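# Slide the napkin beneath the cup, cup staying upright

## Task

Get the napkin underneath the cup so that the cup ends up still upright and at the same spot where it stands at the start.

## Robot and tools

Robot: two arms, left_arm (mounted near scene point (-0.034, +0.454, 0) m) and right_arm (near (+0.068, -0.351, 0) m). Each ends in a five-finger hand: right_arm has a right hand, left_arm a mirrored left hand. A post stands behind the arms. Anything that ends up off the table fails the job.

Frames: the scene frame has its origin at table-top height midway between the nominal bases, +z up, +x out over the table, +y toward left_arm. Fixed cameras and the table use it. Each arm reports its hand pose, velocities and Hand target in its own base frame. Movement offsets run along the axes of that arm's current Hand target. The hand point sits 0.05 m in front of the palm and 0.15 m out from the wrist flange: +z runs along straight fingers, +y out of the palm, +x across the palm away from the thumb on the right hand but toward the thumb on the left hand. Straight fingertips reach 0.06-0.07 m past the point and lie 0.06 m behind it along -y. A bracket on the little-finger side of the wrist can strike things, and with fingers level the wrist may hang lower than the hand and touch the table first.

The 28-number row (every value in [-1, 1]), one list covering both arms: left_arm dx, dy, dz, rx, ry, rz; left hand thumb_turn, thumb_bend, index, middle, ring, little, force_limit, speed; then the same fourteen for right_arm. The six pose numbers are an offset, not a pose: a shift of that arm's Hand target as it stood when the action or move began, along that target's axes; 1.0 equals 0.6 m for dx/dy/dz or 180 degrees, and rx/ry/rz form one rotation vector. Every row in a list counts from that same start, not from the row before. Six zeros asks nothing new of an arm. The six finger numbers are absolute targets: -1 open/straight (thumb_turn -1 beside the palm), +1 closed (thumb_turn +1 opposite the fingers). force_limit maps -1..+1 to about 0..10 N at the fingertip (0..15 N for the two thumb motors); speed maps -1..+0.48 from nearly still to full speed, full above that. Hand numbers never mean 'no change': to keep a hand as it is, resend the eight numbers of the last row actually run for it (if none yet, its hand_measured plus hand_force_limit and hand_speed). Thumb turned in plus closed fingers holds things about 0.035-0.065 m thick; thumb tip against index pad can pinch a light item up to about 0.08 m. Close slowly (speed -0.94 or less) for a soft grip.

Tools:
- execute_actions: actions = list of actions, each up to 15 rows, one row per 1/30 s step; a short action repeats its last row to step 15. cameras optional.
- move: target = one row or up to 15 rows, each offset from the Hand targets at the move's start. speed in m/s (0.002-3.6, default 0.25; turning limit twice that in rad/s), one value or one per target. blend in m for rounding corners in a list (0 = stop at each). stop_force in N (3-120) ends an arm's path when its wrist sensor feels that much push against its motion; use it slowly (about 0.005 m/s) for touching the table or napkin; unreliable while the hand turns. zero (default true) re-zeroes before the move. blocking=false returns early, not allowed with stop_force. Paths are straight and avoid nothing.
- wait: seconds 0-3600. stop: brakes a running move. zoom_image: camera plus region [x0, y0, x1, y1] in pixels, at most 504 wide and high. show_instructions: reference images. zero_wrist_force: arm = left_arm or right_arm. finished_scene: optional scene = 1; final.

Cameras: cam_high and cam_low (896x504, fixed), cam_left_wrist and cam_right_wrist (672x504, fisheye, on the arms).

Results: end_effector_position (m), end_effector_quat_wxyz, velocities, and Hand target, all in each arm's base frame; the hand often rests a little short of its Hand target, and the next offsets count from the target. hand_measured, hand_stopped_by (moving, target, force, stalled, fault) and hand_load_n (N, positive pushing fingers open) list six values in motor order; a lost grip shows as load falling near 0. Wrist force/torque are along the hand point's axes, plus a peak line. A move adds a 'move:' line: done, off_target, moving, held or fault, and limits=paced (pose clipped) or limits=held (steps withheld). Commanded orientation is clipped to 32 degrees from the measured one per step.

Avoid: joint torque over its limit (wrists about 25.4 N m) or outside force near 150 N, either of which freezes that arm for 10 s; pressing with a target even slightly beyond a firm contact; arms touching each other or one hand closing on the other; drops, slams, releasing moving parts, tipping or knocking over the cup, or anything leaving the table. Don't let a wrist pass near its own base axis (the move is refused). Long stretched or pushing holds heat motors toward an over-temperature stop.

Each tool is called after ">>>" by a JSON object that holds its "op" and its "data", one argument or row to a line.

Reference images:

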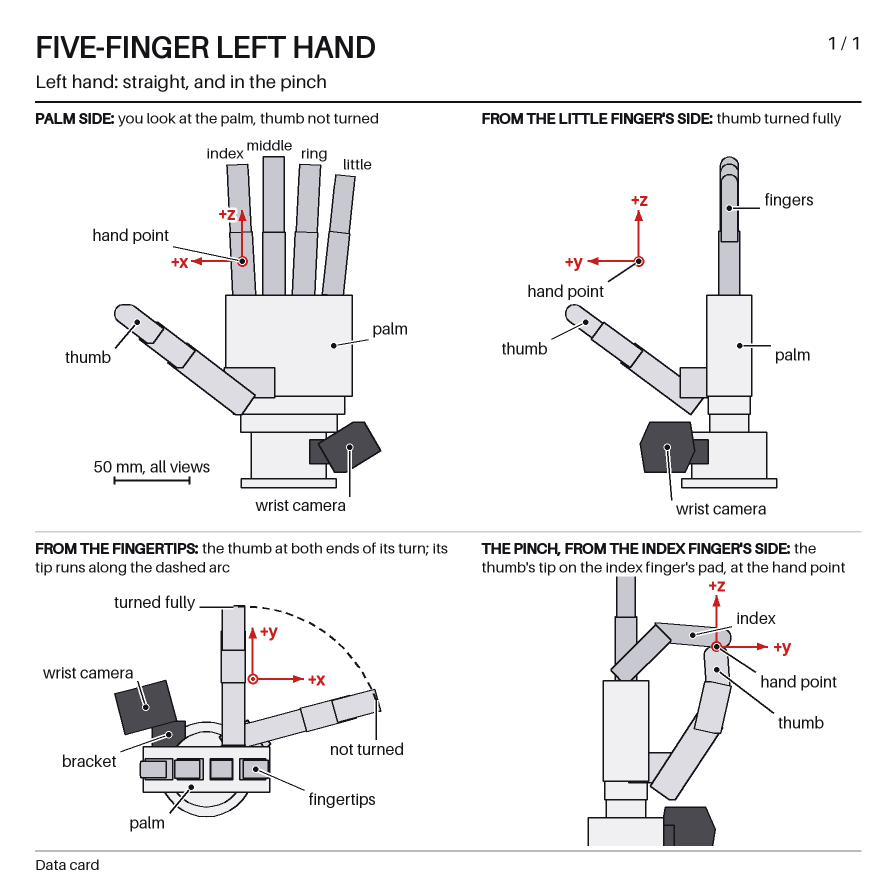

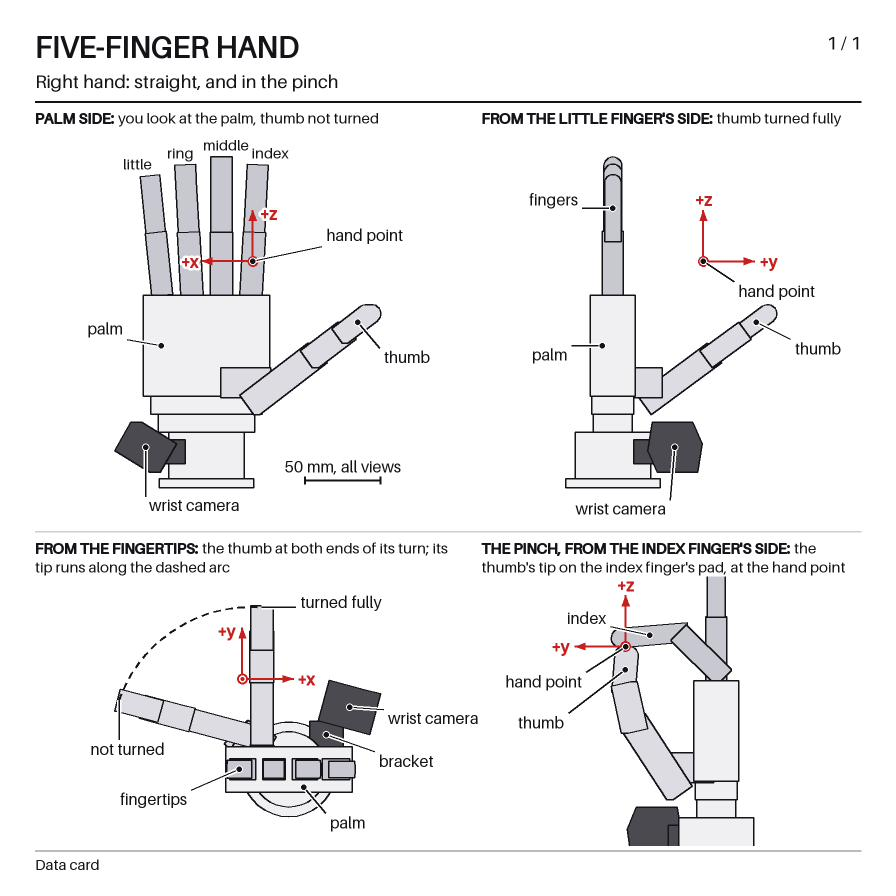

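## Session

>>> {"op": "execute_actions", "data": {
  "actions": []
}}

Scene clock: 0.00 s.
left_arm: end_effector_position=(+0.1530, -0.3089, +0.2721) hand_measured=(-1.000, -1.000, -1.000, -1.000, -1.000, -1.000) hand_load_n=(+0.0, +0.0, +0.0, +0.0, +0.0, +0.0) hand_stopped_by=(target, target, target, target, target, target) hand_force_limit=0.00 hand_speed=-0.80 end_effector_quat_wxyz=(+0.019, +0.703, -0.662, -0.261) | right_arm: end_effector_position=(-0.1297, +0.4495, +0.3208) hand_measured=(-1.000, -1.000, -1.000, -1.000, -1.000, -1.000) hand_load_n=(+0.0, +0.0, +0.0, +0.0, +0.0, +0.0) hand_stopped_by=(target, target, target, target, target, target) hand_force_limit=0.00 hand_speed=-0.80 end_effector_quat_wxyz=(+0.027, -0.196, +0.975, +0.105)
Joint positions: left_arm=[2.576 -1.965 -1.511 1.379 -1.631 2.5] | right_arm=[1.584 -1.484 1.519 1.318 1.586 -0.386]
Joint velocities: within noise
Joint torques (N m): no reading
Wrist force (N): no reading
Wrist torque (N m): no reading
Wrist force, peak (N): no reading
Hand target: left_arm +0.1530, -0.3089, +0.2721; +0.019, +0.703, -0.662, -0.261 | right_arm -0.1297, +0.4495, +0.3208; +0.027, -0.196, +0.975, +0.105

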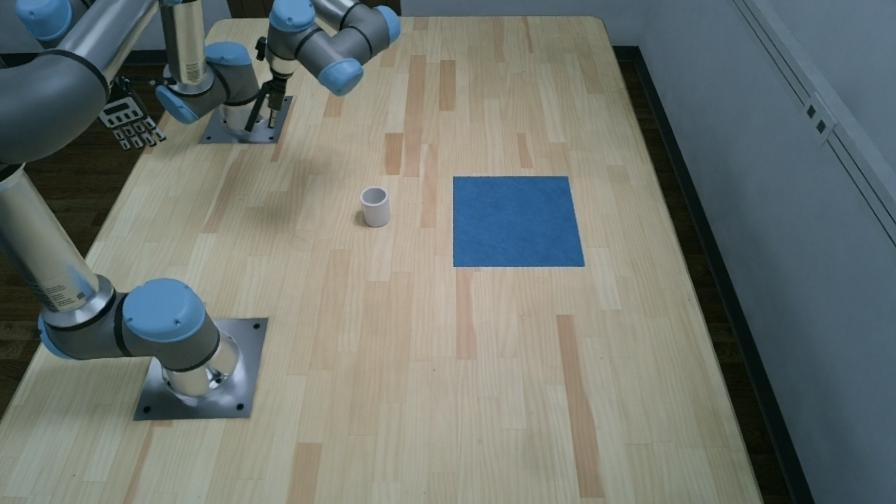

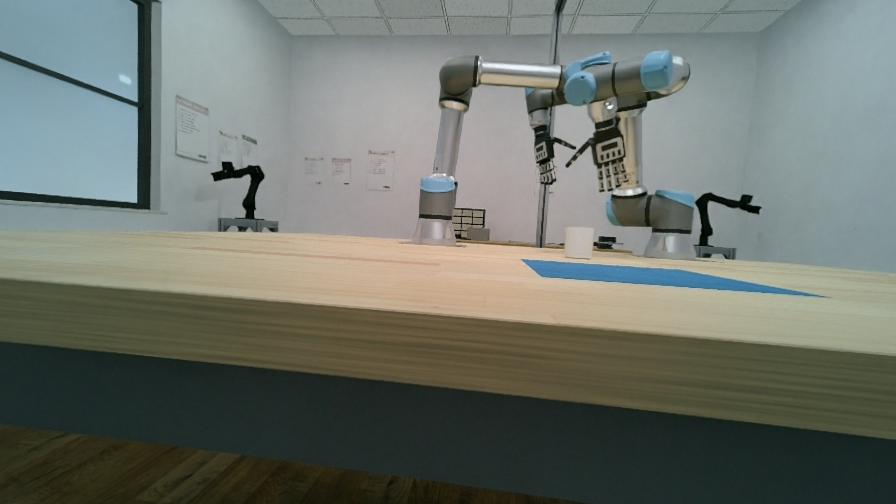

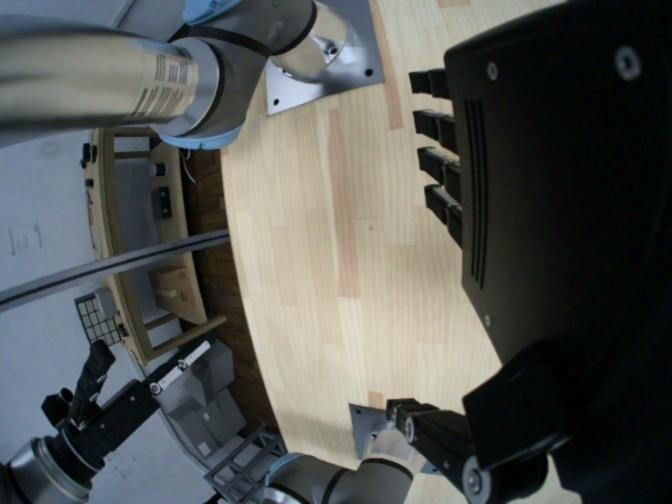

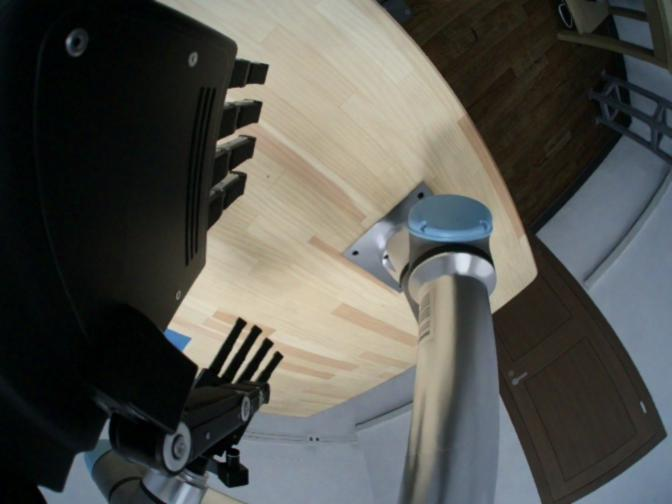

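>>> {"op": "zoom_image", "data": {
  "camera": "cam_high",
  "region": [320, 140, 620, 300]
}}

>>> {"op": "zoom_image", "data": {
  "camera": "cam_low",
  "region": [420, 200, 840, 320]
}}

>>> {"op": "zoom_image", "data": {
  "camera": "cam_high",
  "region": [350, 175, 400, 235]
}}

Scaled by 1.680.

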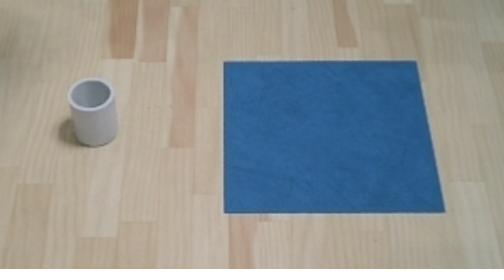

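Scaled by 1.200.

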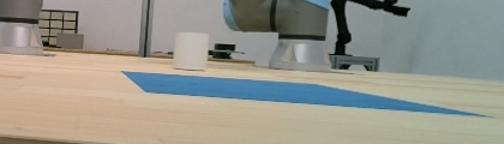

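Scaled by 8.400.

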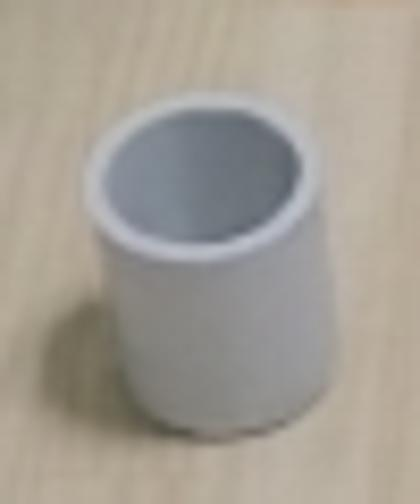

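>>> {"op": "move", "data": {
  "target": [-0.284,-0.536,-0.2115,0.6116,-0.2684,0.5126,1,-1,-1,-1,-1,-1,0,0,0,0,0,0,0,0,-1,-1,-1,-1,-1,-1,0,-0.8],
  "cameras": ["all"]
}}

Scene clock: 18.63 s.
left_arm: end_effector_position=(+0.5005, -0.1494, +0.3206) hand_measured=(+1.000, -1.000, -1.000, -1.000, -1.000, -1.000) hand_load_n=(+0.0, +0.0, +0.0, +0.0, +0.0, +0.0) hand_stopped_by=(target, target, target, target, target, target) hand_force_limit=0.00 hand_speed=0.00 end_effector_quat_wxyz=(+0.541, +0.285, +0.767, -0.196) | right_arm: end_effector_position=(-0.1297, +0.4495, +0.3208) hand_measured=(-1.000, -1.000, -1.000, -1.000, -1.000, -1.000) hand_load_n=(+0.0, +0.0, +0.0, +0.0, +0.0, +0.0) hand_stopped_by=(target, target, target, target, target, target) hand_force_limit=0.00 hand_speed=-0.80 end_effector_quat_wxyz=(+0.027, -0.196, +0.975, +0.105)
Joint positions: left_arm=[3.442 -1.406 -1.902 2.72 -0.654 5.209] | right_arm=[1.584 -1.484 1.519 1.318 1.586 -0.386]
Joint torques (N m): left_arm=[8.79 5.88 26.34 -2.21 2.36 2.48] | right_arm=[-0.89 -20.45 -16.58 2.01 0.06 -0.09]
Wrist force (N): left_arm=[-1.1 0.8 -0.7] | right_arm=[0.0 -0.2 -0.1]
Wrist torque (N m): left_arm=[0.11 0.19 -0.12] | right_arm=[-0.02 0.01 0.00]
Wrist force, peak (N): left_arm=[-1.5 0.7 -0.5] | right_arm=[-0.2 -0.5 -0.1]
Hand target: left_arm +0.5005, -0.1494, +0.3206; +0.541, +0.285, +0.767, -0.196 | right_arm -0.1297, +0.4495, +0.3208; +0.027, -0.196, +0.975, +0.105
Off the commanded pose: left_arm 0.000 m, 0 deg | right_arm 0.000 m, 0 deg.
move: done
cam_left_wrist: T_world_to_cam=[[-0.6738, -0.69887, -0.23994, 0.31238], [-0.45823, 0.64995, -0.60629, 0.52245], [0.57966, -0.29857, -0.75818, 0.02488]] pos_world=[0.43546, -0.11383, 0.41057]

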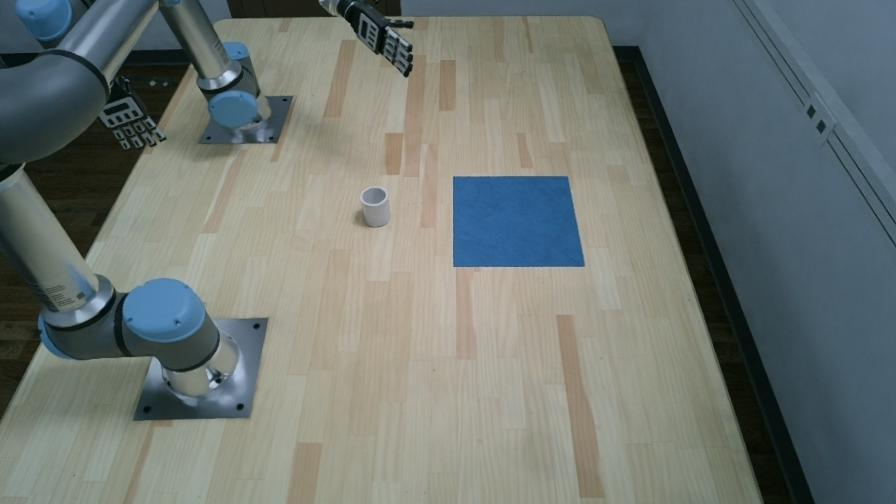

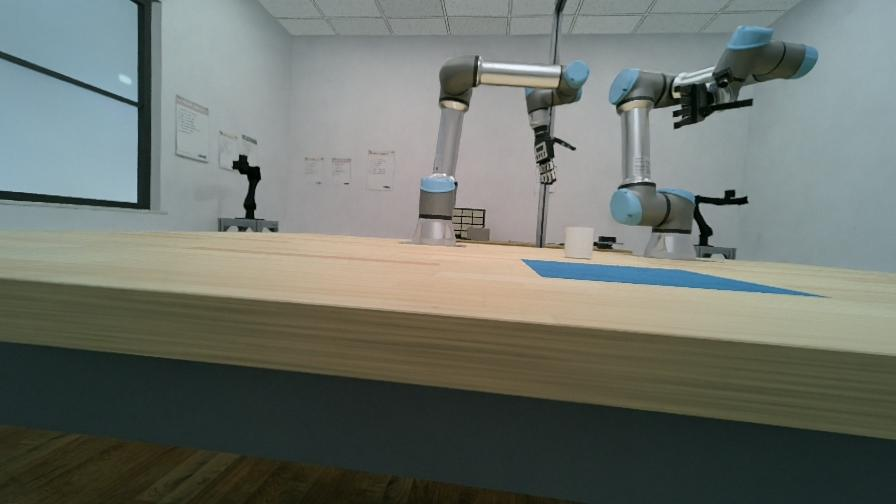

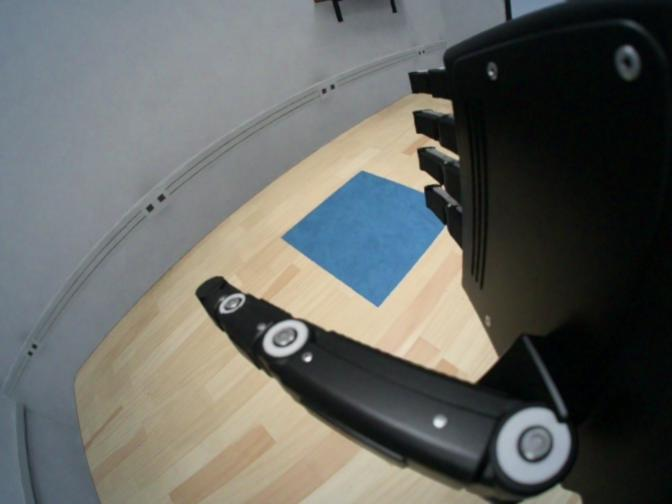

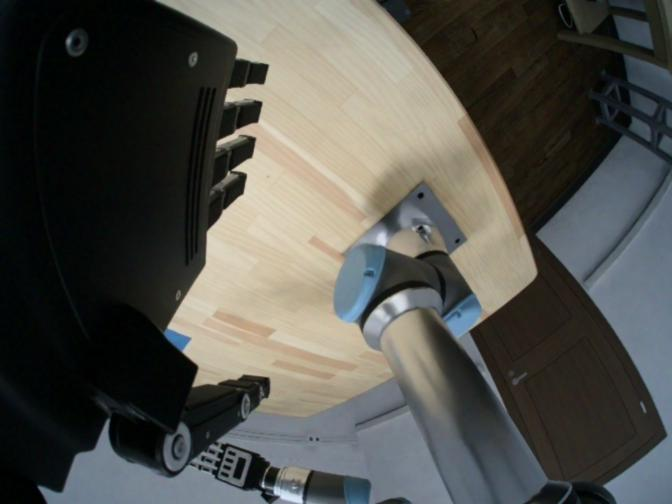

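>>> {"op": "move", "data": {
  "target": [0,0,0,0,0,0,1,-1,-1,-1,-1,-1,0,0,-0.485,-0.3548,-0.0583,0.1283,-0.0435,-0.19,-1,-1,-1,-1,-1,-1,0,-0.8],
  "speed": 0.35
}}

Scene clock: 21.90 s.
left_arm: end_effector_position=(+0.5005, -0.1494, +0.3206) hand_measured=(+1.000, -1.000, -1.000, -1.000, -1.000, -1.000) hand_load_n=(+0.0, +0.0, +0.0, +0.0, +0.0, -0.5) hand_stopped_by=(target, target, target, target, target, target) hand_force_limit=0.00 hand_speed=0.00 end_effector_quat_wxyz=(+0.541, +0.285, +0.767, -0.196) | right_arm: end_effector_position=(+0.2207, +0.3598, +0.3410) hand_measured=(-1.000, -1.000, -1.000, -1.000, -1.000, -1.000) hand_load_n=(+0.0, +0.0, +0.0, +0.0, +0.0, +0.0) hand_stopped_by=(target, target, target, target, target, target) hand_force_limit=0.00 hand_speed=-0.80 end_effector_quat_wxyz=(+0.160, -0.455, +0.871, -0.089)
Joint positions: left_arm=[3.442 -1.407 -1.902 2.72 -0.654 5.209] | right_arm=[0.683 -1.524 1.454 1.356 1.807 -1.884]
Joint torques (N m): left_arm=[9.24 4.73 27.41 -2.17 2.09 2.64] | right_arm=[-10.56 -5.38 -23.23 0.14 -1.71 -3.33]
Wrist force (N): left_arm=[-1.3 0.7 -0.4] | right_arm=[-0.4 -0.4 -0.1]
Wrist torque (N m): left_arm=[0.09 0.22 -0.12] | right_arm=[0.04 0.04 0.17]
Wrist force, peak (N): left_arm=[-1.6 0.5 -0.5] | right_arm=[-0.9 -2.0 0.3]
Hand target: left_arm +0.5005, -0.1494, +0.3206; +0.541, +0.285, +0.767, -0.196 | right_arm +0.2207, +0.3598, +0.3410; +0.160, -0.455, +0.871, -0.089
Off the commanded pose: left_arm 0.000 m, 0 deg | right_arm 0.000 m, 0 deg.
move: done

>>> {"op": "move", "data": {
  "target": [0,0,0,0,0,0,1,-1,-1,-1,-1,-1,0,0,0.4108,-0.6912,0.2068,0.1283,-0.0435,-0.19,-1,-1,-1,-1,-1,-1,0,-0.8],
  "speed": 0.35
}}

Scene clock: 24.37 s.
left_arm: end_effector_position=(+0.5005, -0.1494, +0.3206) hand_measured=(+1.000, -1.000, -1.000, -1.000, -1.000, -1.000) hand_load_n=(+0.0, +0.0, +0.0, +0.0, +0.0, +0.0) hand_stopped_by=(target, target, target, target, target, target) hand_force_limit=0.00 hand_speed=0.00 end_effector_quat_wxyz=(+0.541, +0.285, +0.767, -0.196) | right_arm: end_effector_position=(+0.4507, -0.0802, +0.3009) hand_measured=(-1.000, -1.000, -1.000, -1.000, -1.000, -1.000) hand_load_n=(-0.5, +0.0, +0.0, +0.0, +0.0, +0.0) hand_stopped_by=(target, target, target, target, target, target) hand_force_limit=0.00 hand_speed=-0.80 end_effector_quat_wxyz=(-0.271, +0.654, -0.653, +0.271)
Joint positions: left_arm=[3.442 -1.407 -1.902 2.72 -0.654 5.209] | right_arm=[-0.747 -1.581 1.602 0.916 1.068 -3.723]
Joint torques (N m): left_arm=[8.36 4.93 28.1 -2.12 1.95 2.55] | right_arm=[-11.76 -3.54 -24.56 2.87 -2.69 -3.12]
Wrist force (N): left_arm=[-1.2 0.7 -0.3] | right_arm=[-0.1 -0.8 0.0]
Wrist torque (N m): left_arm=[0.08 0.20 -0.12] | right_arm=[0.07 0.07 0.15]
Wrist force, peak (N): left_arm=[-1.6 0.9 -0.7] | right_arm=[1.4 -1.2 0.4]
Hand target: left_arm +0.5005, -0.1494, +0.3206; +0.541, +0.285, +0.767, -0.196 | right_arm +0.4508, -0.0803, +0.3009; -0.271, +0.654, -0.653, +0.271
Off the commanded pose: left_arm 0.000 m, 0 deg | right_arm 0.000 m, 0 deg.
move: done

>>> {"op": "move", "data": {
  "target": [0.1392,-0.5428,0.2053,0,0,0,1,-1,-1,-1,-1,-1,0,0,0,0,0,0,0,0,-1,-1,-1,-1,-1,-1,0,-0.8],
  "cameras": ["all"]
}}

Scene clock: 26.77 s.
left_arm: end_effector_position=(+0.3565, -0.4533, +0.1976) hand_measured=(+1.000, -1.000, -1.000, -1.000, -1.000, -1.000) hand_load_n=(+0.0, +0.0, +0.0, +0.0, +0.0, +0.0) hand_stopped_by=(target, target, target, target, target, target) hand_force_limit=0.00 hand_speed=0.00 end_effector_quat_wxyz=(+0.541, +0.285, +0.767, -0.196) | right_arm: end_effector_position=(+0.4508, -0.0803, +0.3009) hand_measured=(-1.000, -1.000, -1.000, -1.000, -1.000, -1.000) hand_load_n=(+0.0, +0.0, +0.0, +0.0, +0.0, +0.0) hand_stopped_by=(target, target, target, target, target, target) hand_force_limit=0.00 hand_speed=-0.80 end_effector_quat_wxyz=(-0.271, +0.654, -0.653, +0.271)
Joint positions: left_arm=[2.317 -1.675 -1.945 3.274 -1.685 4.68] | right_arm=[-0.748 -1.581 1.602 0.917 1.067 -3.723]
Joint torques (N m): left_arm=[-8.15 16.79 24.94 -0.8 -1.35 -2.61] | right_arm=[-11.25 -3.74 -23.9 3.02 -2.63 -3.07]
Wrist force (N): left_arm=[-1.0 0.5 -0.1] | right_arm=[-0.1 -0.8 0.1]
Wrist torque (N m): left_arm=[0.08 0.20 0.10] | right_arm=[0.07 0.07 0.15]
Wrist force, peak (N): left_arm=[-1.7 1.8 -0.8] | right_arm=[-0.2 -1.0 0.0]
Hand target: left_arm +0.3565, -0.4533, +0.1976; +0.541, +0.285, +0.767, -0.196 | right_arm +0.4508, -0.0803, +0.3009; -0.271, +0.654, -0.653, +0.271
Off the commanded pose: left_arm 0.000 m, 0 deg | right_arm 0.000 m, 0 deg.
move: done
cam_left_wrist: T_world_to_cam=[[-0.67391, -0.6988, -0.23986, -0.02642], [-0.45813, 0.64995, -0.60637, 0.5794], [0.57963, -0.29875, -0.75814, -0.07561]] pos_world=[0.29146, -0.41763, 0.28767]
cam_right_wrist: T_world_to_cam=[[-0.67975, -0.27712, -0.67908, 0.48262], [-0.53594, 0.81975, 0.20194, 0.24553], [0.50071, 0.50121, -0.70574, 0.14568]] pos_world=[0.3867, -0.14055, 0.38097]

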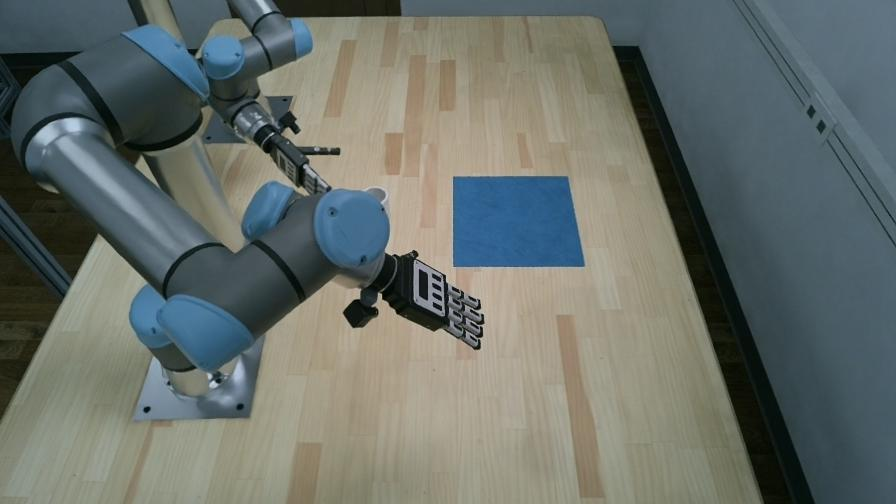

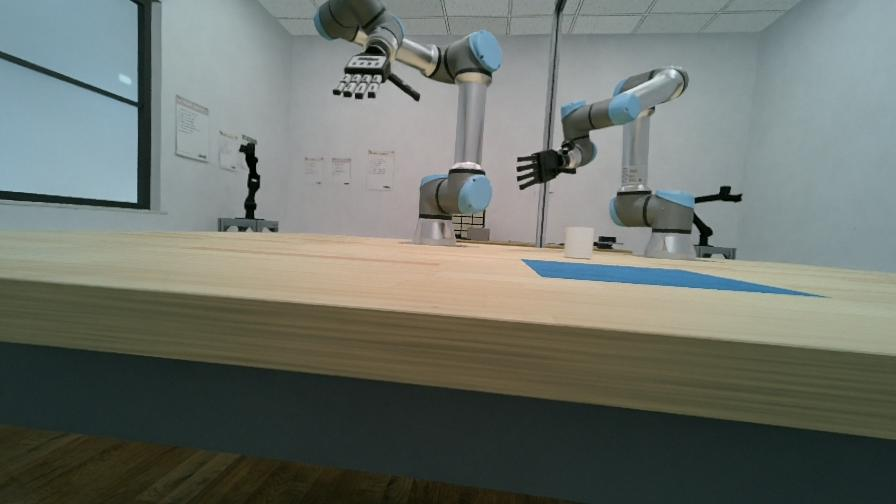

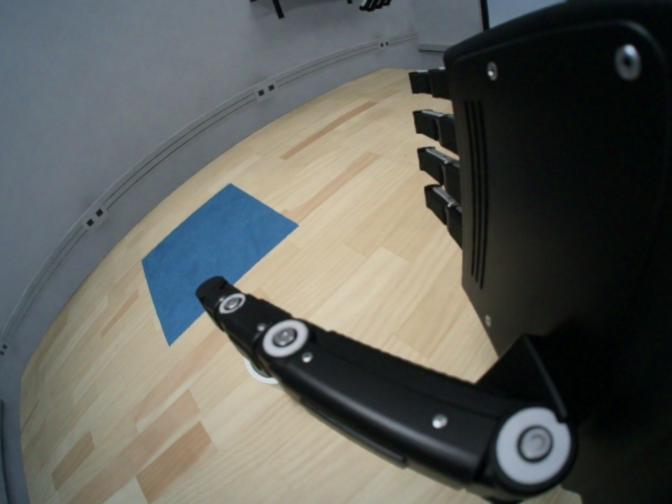

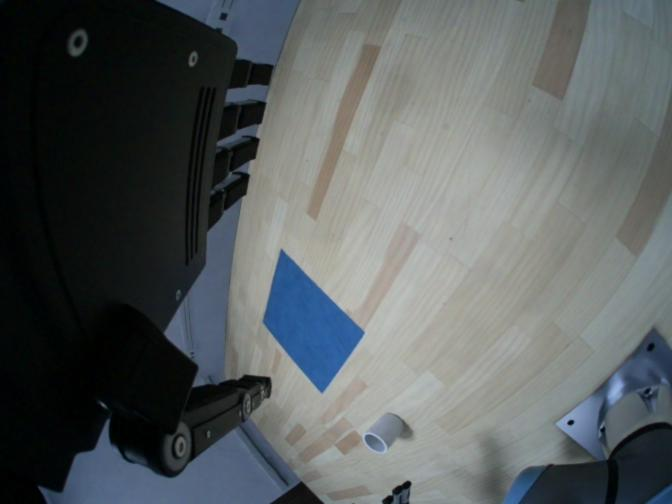

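>>> {"op": "move", "data": {
  "target": [0.2156,-0.05,0.0784,0,0,0,1,-1,-1,-1,-1,-1,0,0,0,0,0,0,0,0,-1,-1,-1,-1,-1,-1,0,-0.8],
  "cameras": ["all"]
}}

>>> {"op": "zoom_image", "data": {
  "camera": "cam_right_wrist",
  "region": [300, 370, 500, 504]
}}

>>> {"op": "zoom_image", "data": {
  "camera": "cam_high",
  "region": [260, 120, 460, 260]
}}

>>> {"op": "zoom_image", "data": {
  "camera": "cam_low",
  "region": [480, 140, 680, 280]
}}

Scene clock: 28.53 s.
left_arm: end_effector_position=(+0.3382, -0.4756, +0.0597) hand_measured=(+1.000, -1.000, -1.000, -1.000, -1.000, -1.000) hand_load_n=(+0.0, +0.0, +0.0, +0.0, +0.0, +0.0) hand_stopped_by=(target, target, target, target, target, target) hand_force_limit=0.00 hand_speed=0.00 end_effector_quat_wxyz=(+0.541, +0.285, +0.767, -0.196) | right_arm: end_effector_position=(+0.4508, -0.0803, +0.3009) hand_measured=(-1.000, -1.000, -1.000, -1.000, -1.000, -1.000) hand_load_n=(+0.0, +0.0, +0.0, +0.5, +0.0, +0.0) hand_stopped_by=(target, target, target, target, target, target) hand_force_limit=0.00 hand_speed=-0.80 end_effector_quat_wxyz=(-0.271, +0.654, -0.653, +0.271)
Joint positions: left_arm=[2.24 -1.929 -2.061 3.639 -1.758 4.653] | right_arm=[-0.748 -1.581 1.602 0.917 1.067 -3.723]
Joint torques (N m): left_arm=[-7.83 20.93 21.41 2.64 -1.32 -1.86] | right_arm=[-10.82 -4.14 -23.92 2.82 -2.55 -3.04]
Wrist force (N): left_arm=[-0.5 0.3 0.2] | right_arm=[0.0 -0.9 0.2]
Wrist torque (N m): left_arm=[0.03 0.11 0.14] | right_arm=[0.05 0.05 0.15]
Wrist force, peak (N): left_arm=[-1.9 0.8 0.0] | right_arm=[0.0 -1.0 0.4]
Hand target: left_arm +0.3382, -0.4756, +0.0597; +0.541, +0.285, +0.767, -0.196 | right_arm +0.4508, -0.0803, +0.3009; -0.271, +0.654, -0.653, +0.271
Off the commanded pose: left_arm 0.000 m, 0 deg | right_arm 0.000 m, 0 deg.
move: done
cam_left_wrist: T_world_to_cam=[[-0.6739, -0.69882, -0.23982, -0.08743], [-0.45826, 0.64997, -0.60625, 0.50192], [0.57954, -0.29866, -0.75825, -0.17613]] pos_world=[0.27316, -0.43993, 0.14977]
cam_right_wrist: T_world_to_cam=[[-0.67975, -0.27712, -0.67908, 0.48262], [-0.53594, 0.81975, 0.20194, 0.24553], [0.50071, 0.50121, -0.70574, 0.14568]] pos_world=[0.3867, -0.14055, 0.38097]

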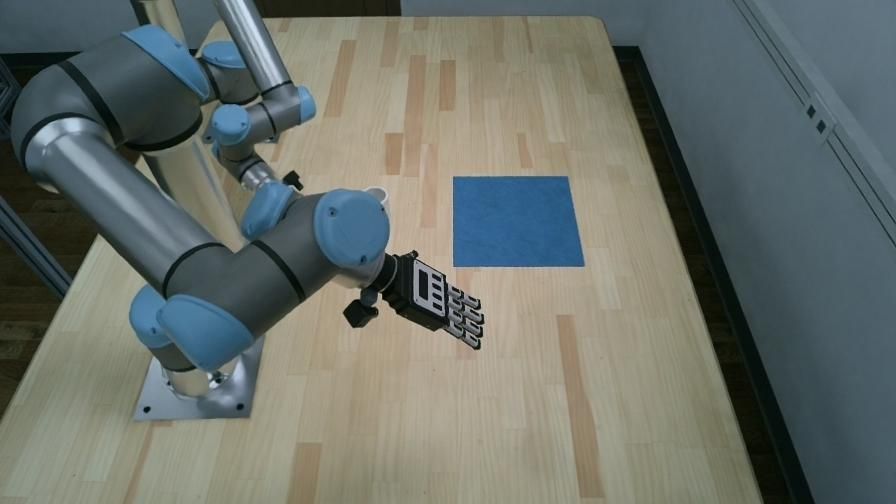

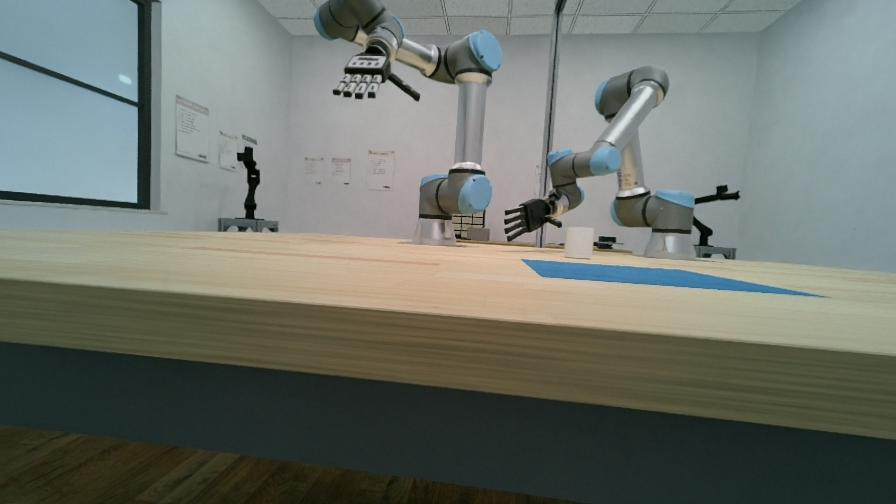

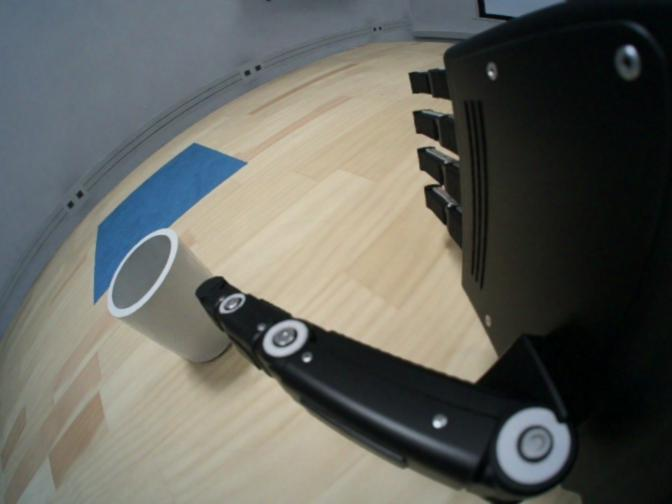

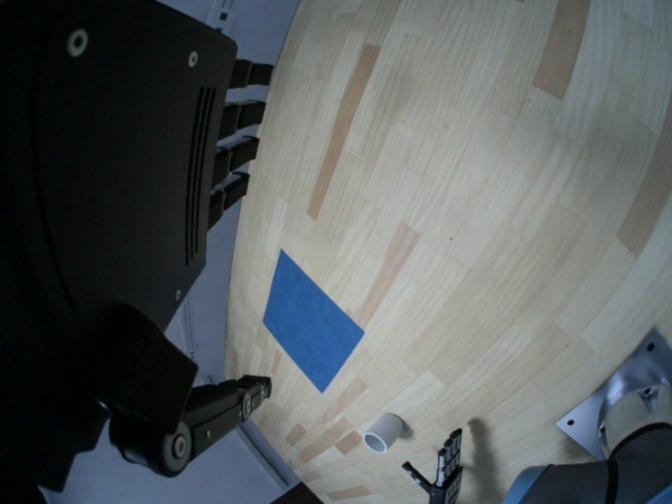

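Scaled by 2.520 from the camera's image (finer frame: 960x720).

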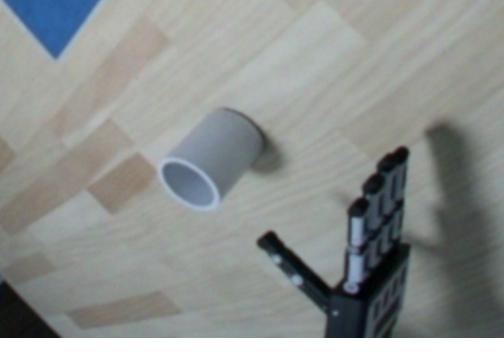

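Scaled by 2.520.

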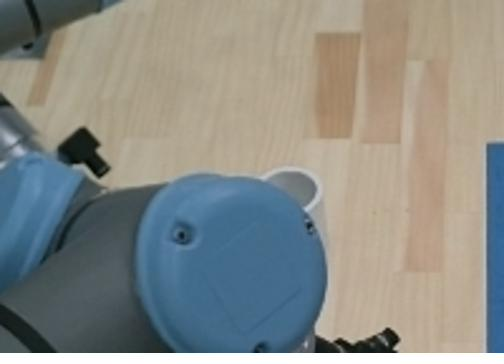

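Scaled by 2.520.

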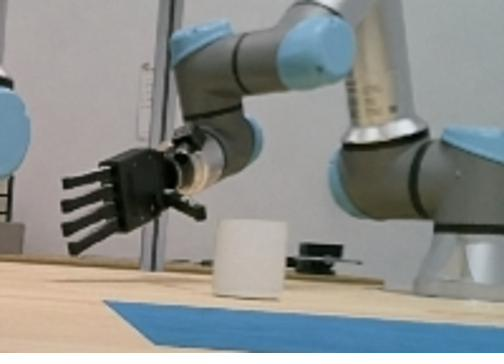

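>>> {"op": "zoom_image", "data": {
  "camera": "cam_left_wrist",
  "region": [80, 200, 280, 400]
}}

Scaled by 2.520 from the camera's image (finer frame: 960x720).

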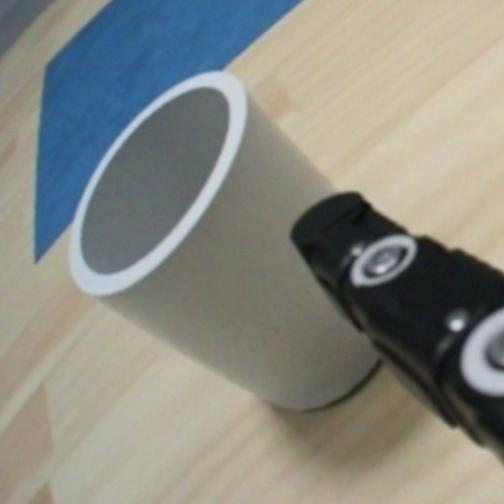

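>>> {"op": "move", "data": {
  "target": [
    [0.0443,0,-0.0158,0,0,0,1,-1,-1,-1,-1,-1,0,0,0,0,0,0,0,0,-1,-1,-1,-1,-1,-1,0,-0.8],
    [0.0443,0.15,-0.0158,0,0,0,1,-1,-1,-1,-1,-1,0,0,0,0,0,0,0,0,-1,-1,-1,-1,-1,-1,0,-0.8]
  ],
  "speed": 0.12,
  "cameras": ["all"]
}}

>>> {"op": "zoom_image", "data": {
  "camera": "cam_right_wrist",
  "region": [300, 370, 500, 504]
}}

>>> {"op": "zoom_image", "data": {
  "camera": "cam_low",
  "region": [500, 180, 640, 280]
}}

>>> {"op": "zoom_image", "data": {
  "camera": "cam_left_wrist",
  "region": [200, 100, 500, 400]
}}

Scene clock: 32.20 s.
left_arm: end_effector_position=(+0.3831, -0.3954, +0.0387) hand_measured=(+1.000, -1.000, -1.000, -1.000, -1.000, -1.000) hand_load_n=(+0.0, +0.0, +0.0, +0.0, +0.0, +0.0) hand_stopped_by=(target, target, target, target, target, target) hand_force_limit=0.00 hand_speed=0.00 end_effector_quat_wxyz=(+0.541, +0.285, +0.767, -0.196) | right_arm: end_effector_position=(+0.4508, -0.0803, +0.3009) hand_measured=(-1.000, -1.000, -1.000, -1.000, -1.000, -1.000) hand_load_n=(-0.5, +0.0, +0.0, +0.0, +0.0, +0.0) hand_stopped_by=(target, target, target, target, target, target) hand_force_limit=0.00 hand_speed=-0.80 end_effector_quat_wxyz=(-0.271, +0.654, -0.653, +0.271)
Joint positions: left_arm=[2.498 -1.872 -2.236 3.763 -1.515 4.742] | right_arm=[-0.748 -1.581 1.602 0.917 1.067 -3.723]
Joint torques (N m): left_arm=[8.97 31.32 2.36 2.49 1.31 2.58] | right_arm=[-10.84 -3.13 -24.63 2.91 -2.61 -3.04]
Wrist force (N): left_arm=[-0.5 0.1 0.2] | right_arm=[-0.2 -0.9 0.1]
Wrist torque (N m): left_arm=[-0.03 0.11 -0.06] | right_arm=[0.05 0.08 0.14]
Wrist force, peak (N): left_arm=[-0.4 1.4 0.3] | right_arm=[-0.2 -1.1 0.0]
Hand target: left_arm +0.3831, -0.3954, +0.0387; +0.541, +0.285, +0.767, -0.196 | right_arm +0.4508, -0.0803, +0.3009; -0.271, +0.654, -0.653, +0.271
Off the commanded pose: left_arm 0.000 m, 0 deg | right_arm 0.000 m, 0 deg.
move: done
cam_left_wrist: T_world_to_cam=[[-0.67383, -0.69882, -0.23998, -0.00626], [-0.45819, 0.65, -0.60627, 0.45763], [0.57966, -0.29857, -0.75818, -0.19425]] pos_world=[0.31806, -0.35983, 0.12867]
cam_right_wrist: T_world_to_cam=[[-0.67975, -0.27712, -0.67908, 0.48262], [-0.53594, 0.81975, 0.20194, 0.24553], [0.50071, 0.50121, -0.70574, 0.14568]] pos_world=[0.3867, -0.14055, 0.38097]

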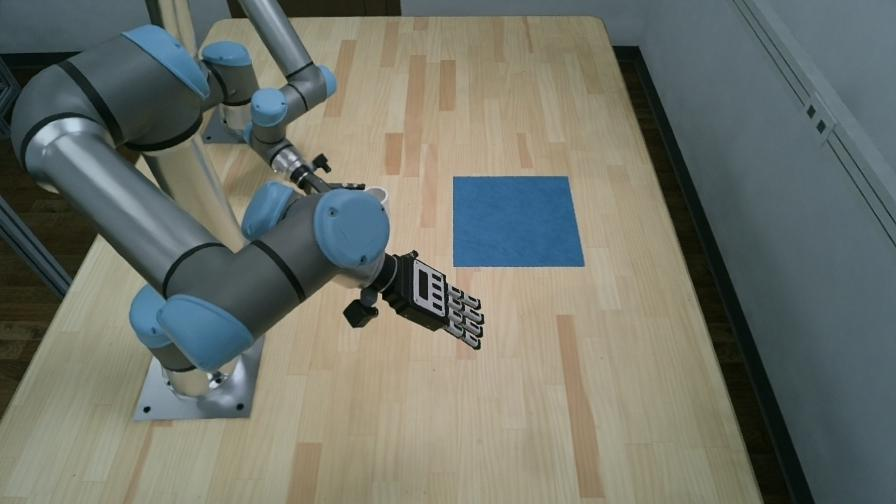

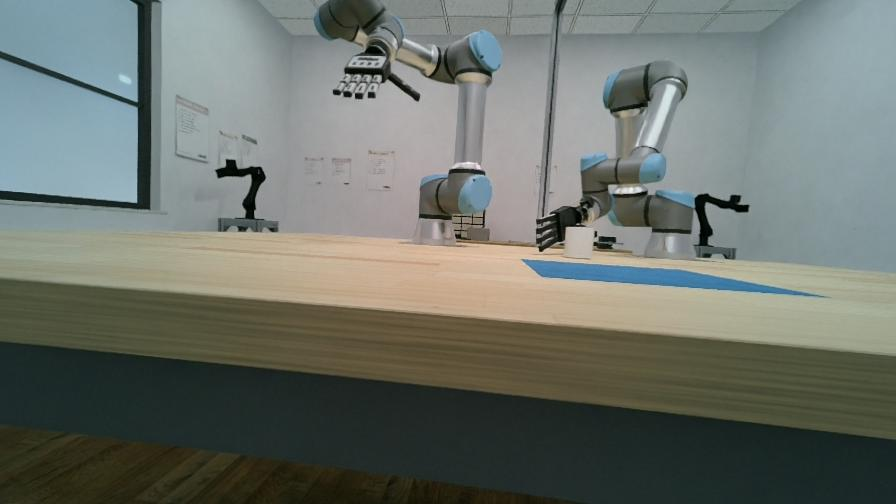

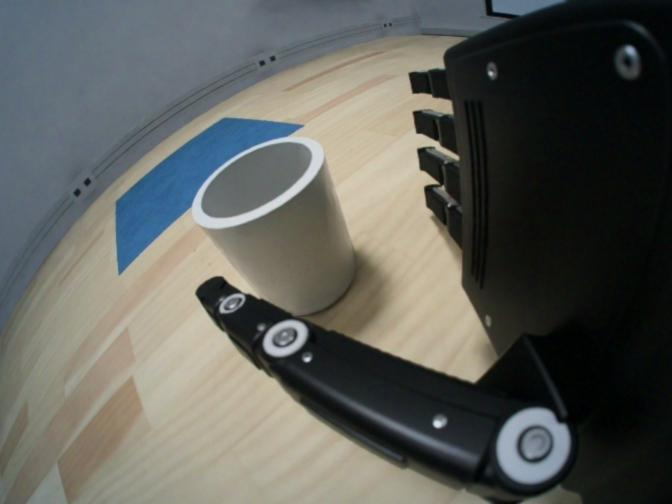

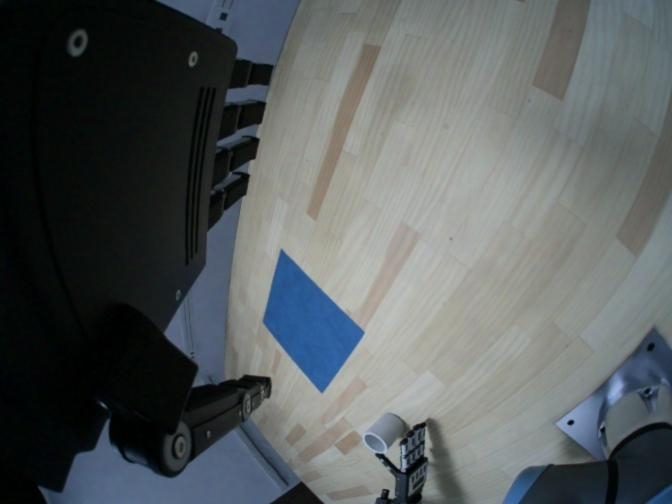

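Scaled by 2.520 from the camera's image (finer frame: 960x720).

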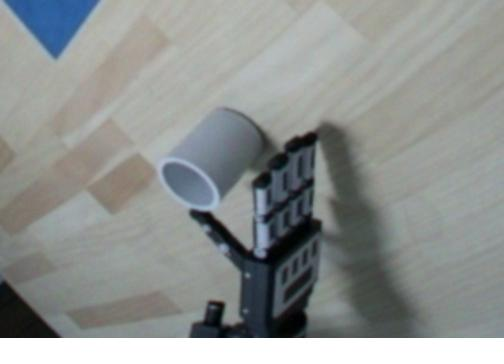

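Scaled by 3.600.

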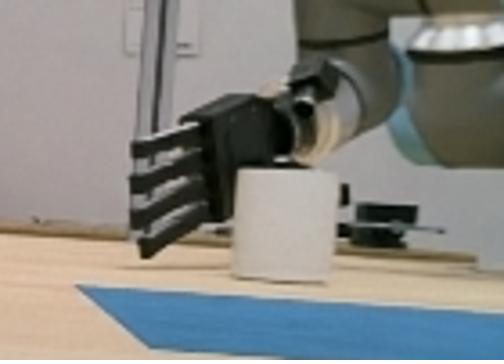

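Scaled by 1.680 from the camera's image (finer frame: 960x720).

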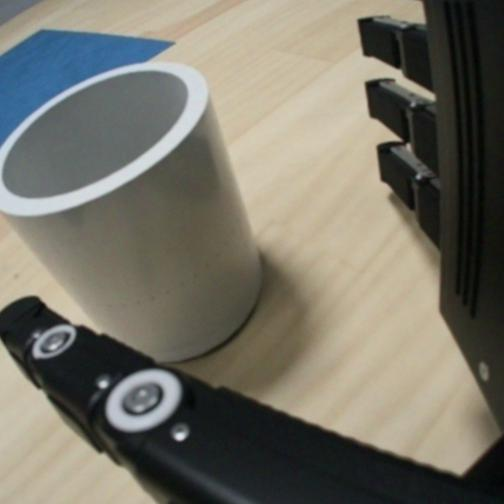

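>>> {"op": "move", "data": {
  "target": [
    [0,0.0673,0,0,0,0,1,-1,-1,-1,-1,-1,0,0,0,0,0,0,0,0,-1,-1,-1,-1,-1,-1,0,-0.8],
    [-0.0188,0.0673,0.0517,0,0,0,1,-1,-1,-1,-1,-1,0,0,0,0,0,0,0,0,-1,-1,-1,-1,-1,-1,0,-0.8]
  ],
  "speed": 0.06,
  "cameras": ["all"]
}}

>>> {"op": "zoom_image", "data": {
  "camera": "cam_right_wrist",
  "region": [300, 370, 500, 504]
}}

>>> {"op": "zoom_image", "data": {
  "camera": "cam_low",
  "region": [500, 180, 640, 280]
}}

>>> {"op": "zoom_image", "data": {
  "camera": "cam_left_wrist",
  "region": [200, 100, 500, 400]
}}

Scene clock: 35.73 s.
left_arm: end_effector_position=(+0.4344, -0.3860, +0.0391) hand_measured=(+1.000, -1.000, -1.000, -1.000, -1.000, -1.000) hand_load_n=(+0.5, +0.0, +0.0, +0.0, +0.0, +0.0) hand_stopped_by=(target, target, target, target, target, target) hand_force_limit=0.00 hand_speed=0.00 end_effector_quat_wxyz=(+0.541, +0.285, +0.767, -0.196) | right_arm: end_effector_position=(+0.4508, -0.0803, +0.3009) hand_measured=(-1.000, -1.000, -1.000, -1.000, -1.000, -1.000) hand_load_n=(+0.0, +0.0, +0.0, +0.0, +0.0, +0.0) hand_stopped_by=(target, target, target, target, target, target) hand_force_limit=0.00 hand_speed=-0.80 end_effector_quat_wxyz=(-0.271, +0.654, -0.653, +0.271)
Joint positions: left_arm=[2.609 -1.911 -2.174 3.735 -1.41 4.78] | right_arm=[-0.748 -1.581 1.602 0.917 1.067 -3.723]
Joint torques (N m): left_arm=[-8.16 19.67 21.11 -0.98 -1.26 -2.42] | right_arm=[-10.99 -4.1 -24.47 2.85 -2.44 -2.94]
Wrist force (N): left_arm=[-0.8 0.4 0.2] | right_arm=[-0.1 -0.7 0.1]
Wrist torque (N m): left_arm=[0.01 0.15 0.13] | right_arm=[0.08 0.07 0.15]
Wrist force, peak (N): left_arm=[-1.0 0.4 0.5] | right_arm=[-0.2 -1.0 0.0]
Hand target: left_arm +0.4345, -0.3861, +0.0391; +0.541, +0.285, +0.767, -0.196 | right_arm +0.4508, -0.0803, +0.3009; -0.271, +0.654, -0.653, +0.271
Off the commanded pose: left_arm 0.000 m, 0 deg | right_arm 0.000 m, 0 deg.
move: done
cam_left_wrist: T_world_to_cam=[[-0.67388, -0.6988, -0.23993, 0.03501], [-0.45815, 0.64998, -0.60632, 0.47531], [0.57965, -0.29866, -0.75816, -0.22083]] pos_world=[0.36936, -0.35043, 0.12917]
cam_right_wrist: T_world_to_cam=[[-0.67975, -0.27712, -0.67908, 0.48262], [-0.53594, 0.81975, 0.20194, 0.24553], [0.50071, 0.50121, -0.70574, 0.14568]] pos_world=[0.3867, -0.14055, 0.38097]

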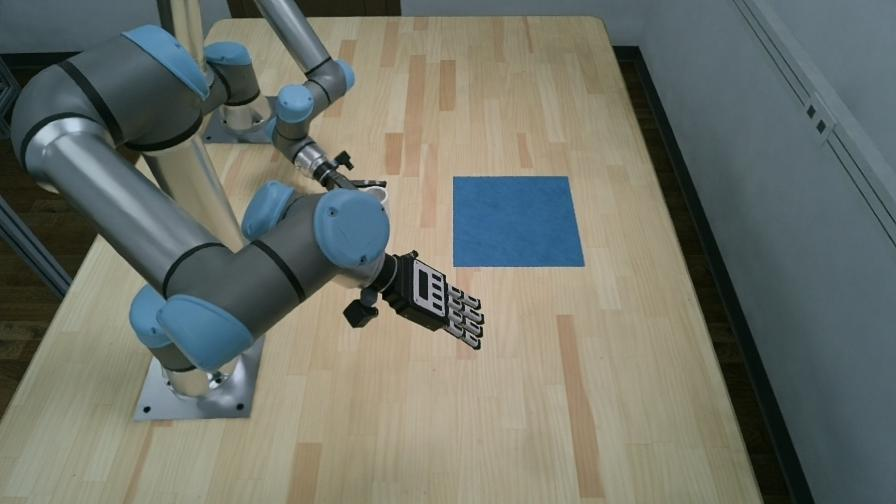

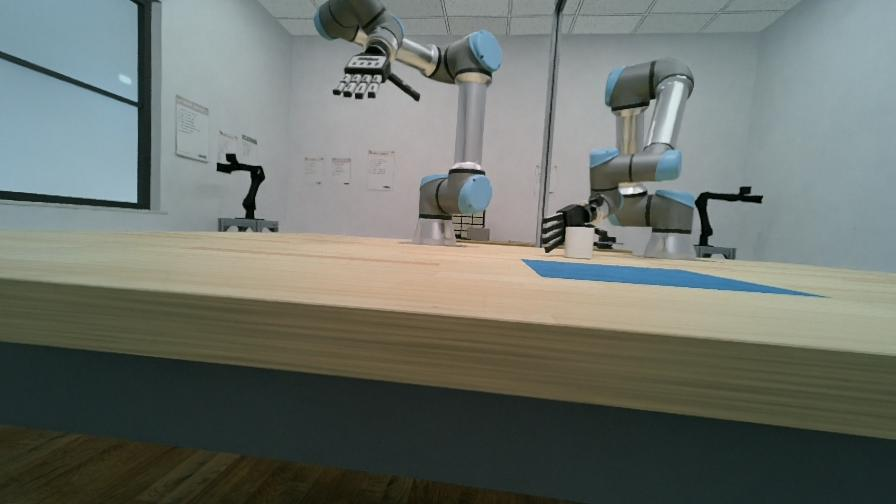

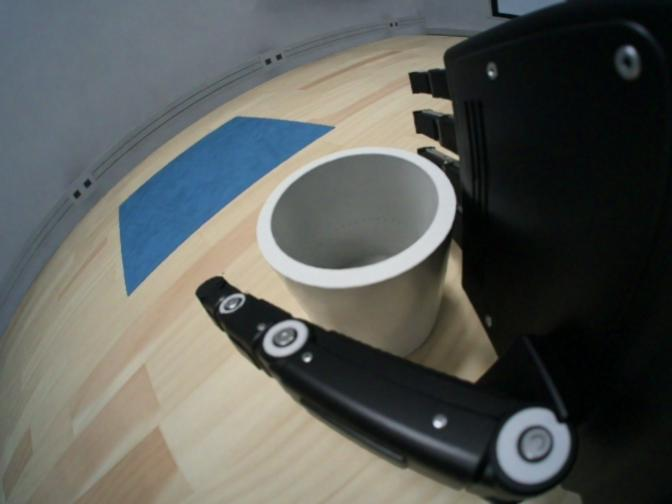

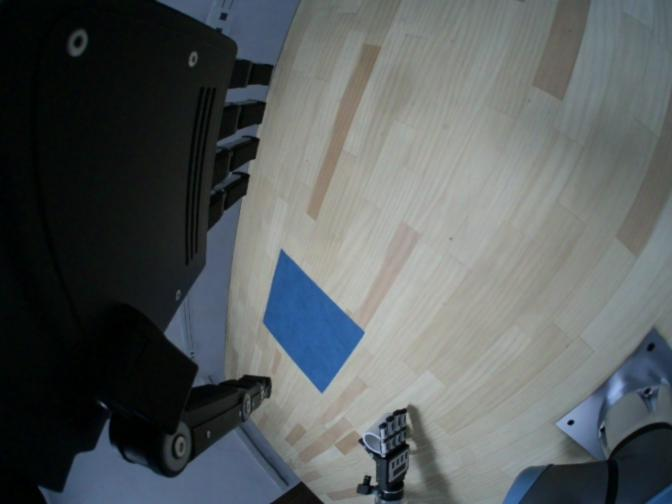

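Scaled by 2.520 from the camera's image (finer frame: 960x720).

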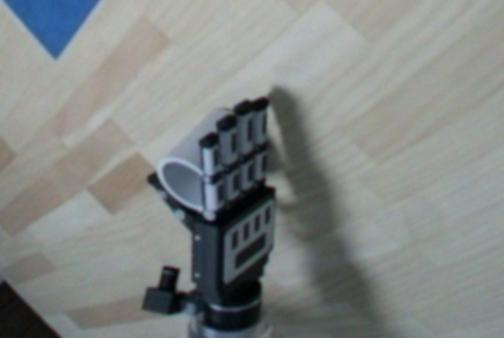

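Scaled by 3.600.

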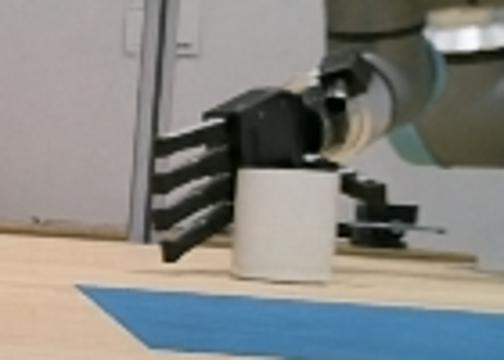

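Scaled by 1.680 from the camera's image (finer frame: 960x720).

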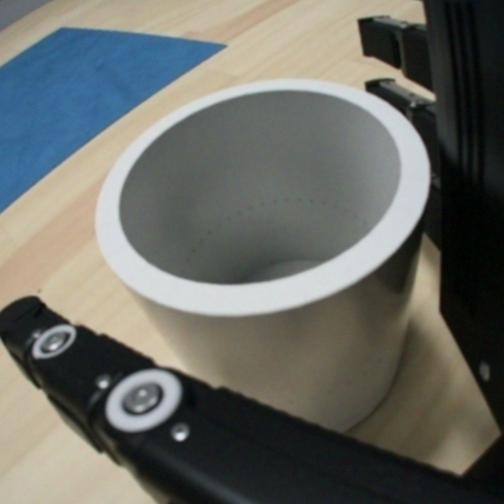

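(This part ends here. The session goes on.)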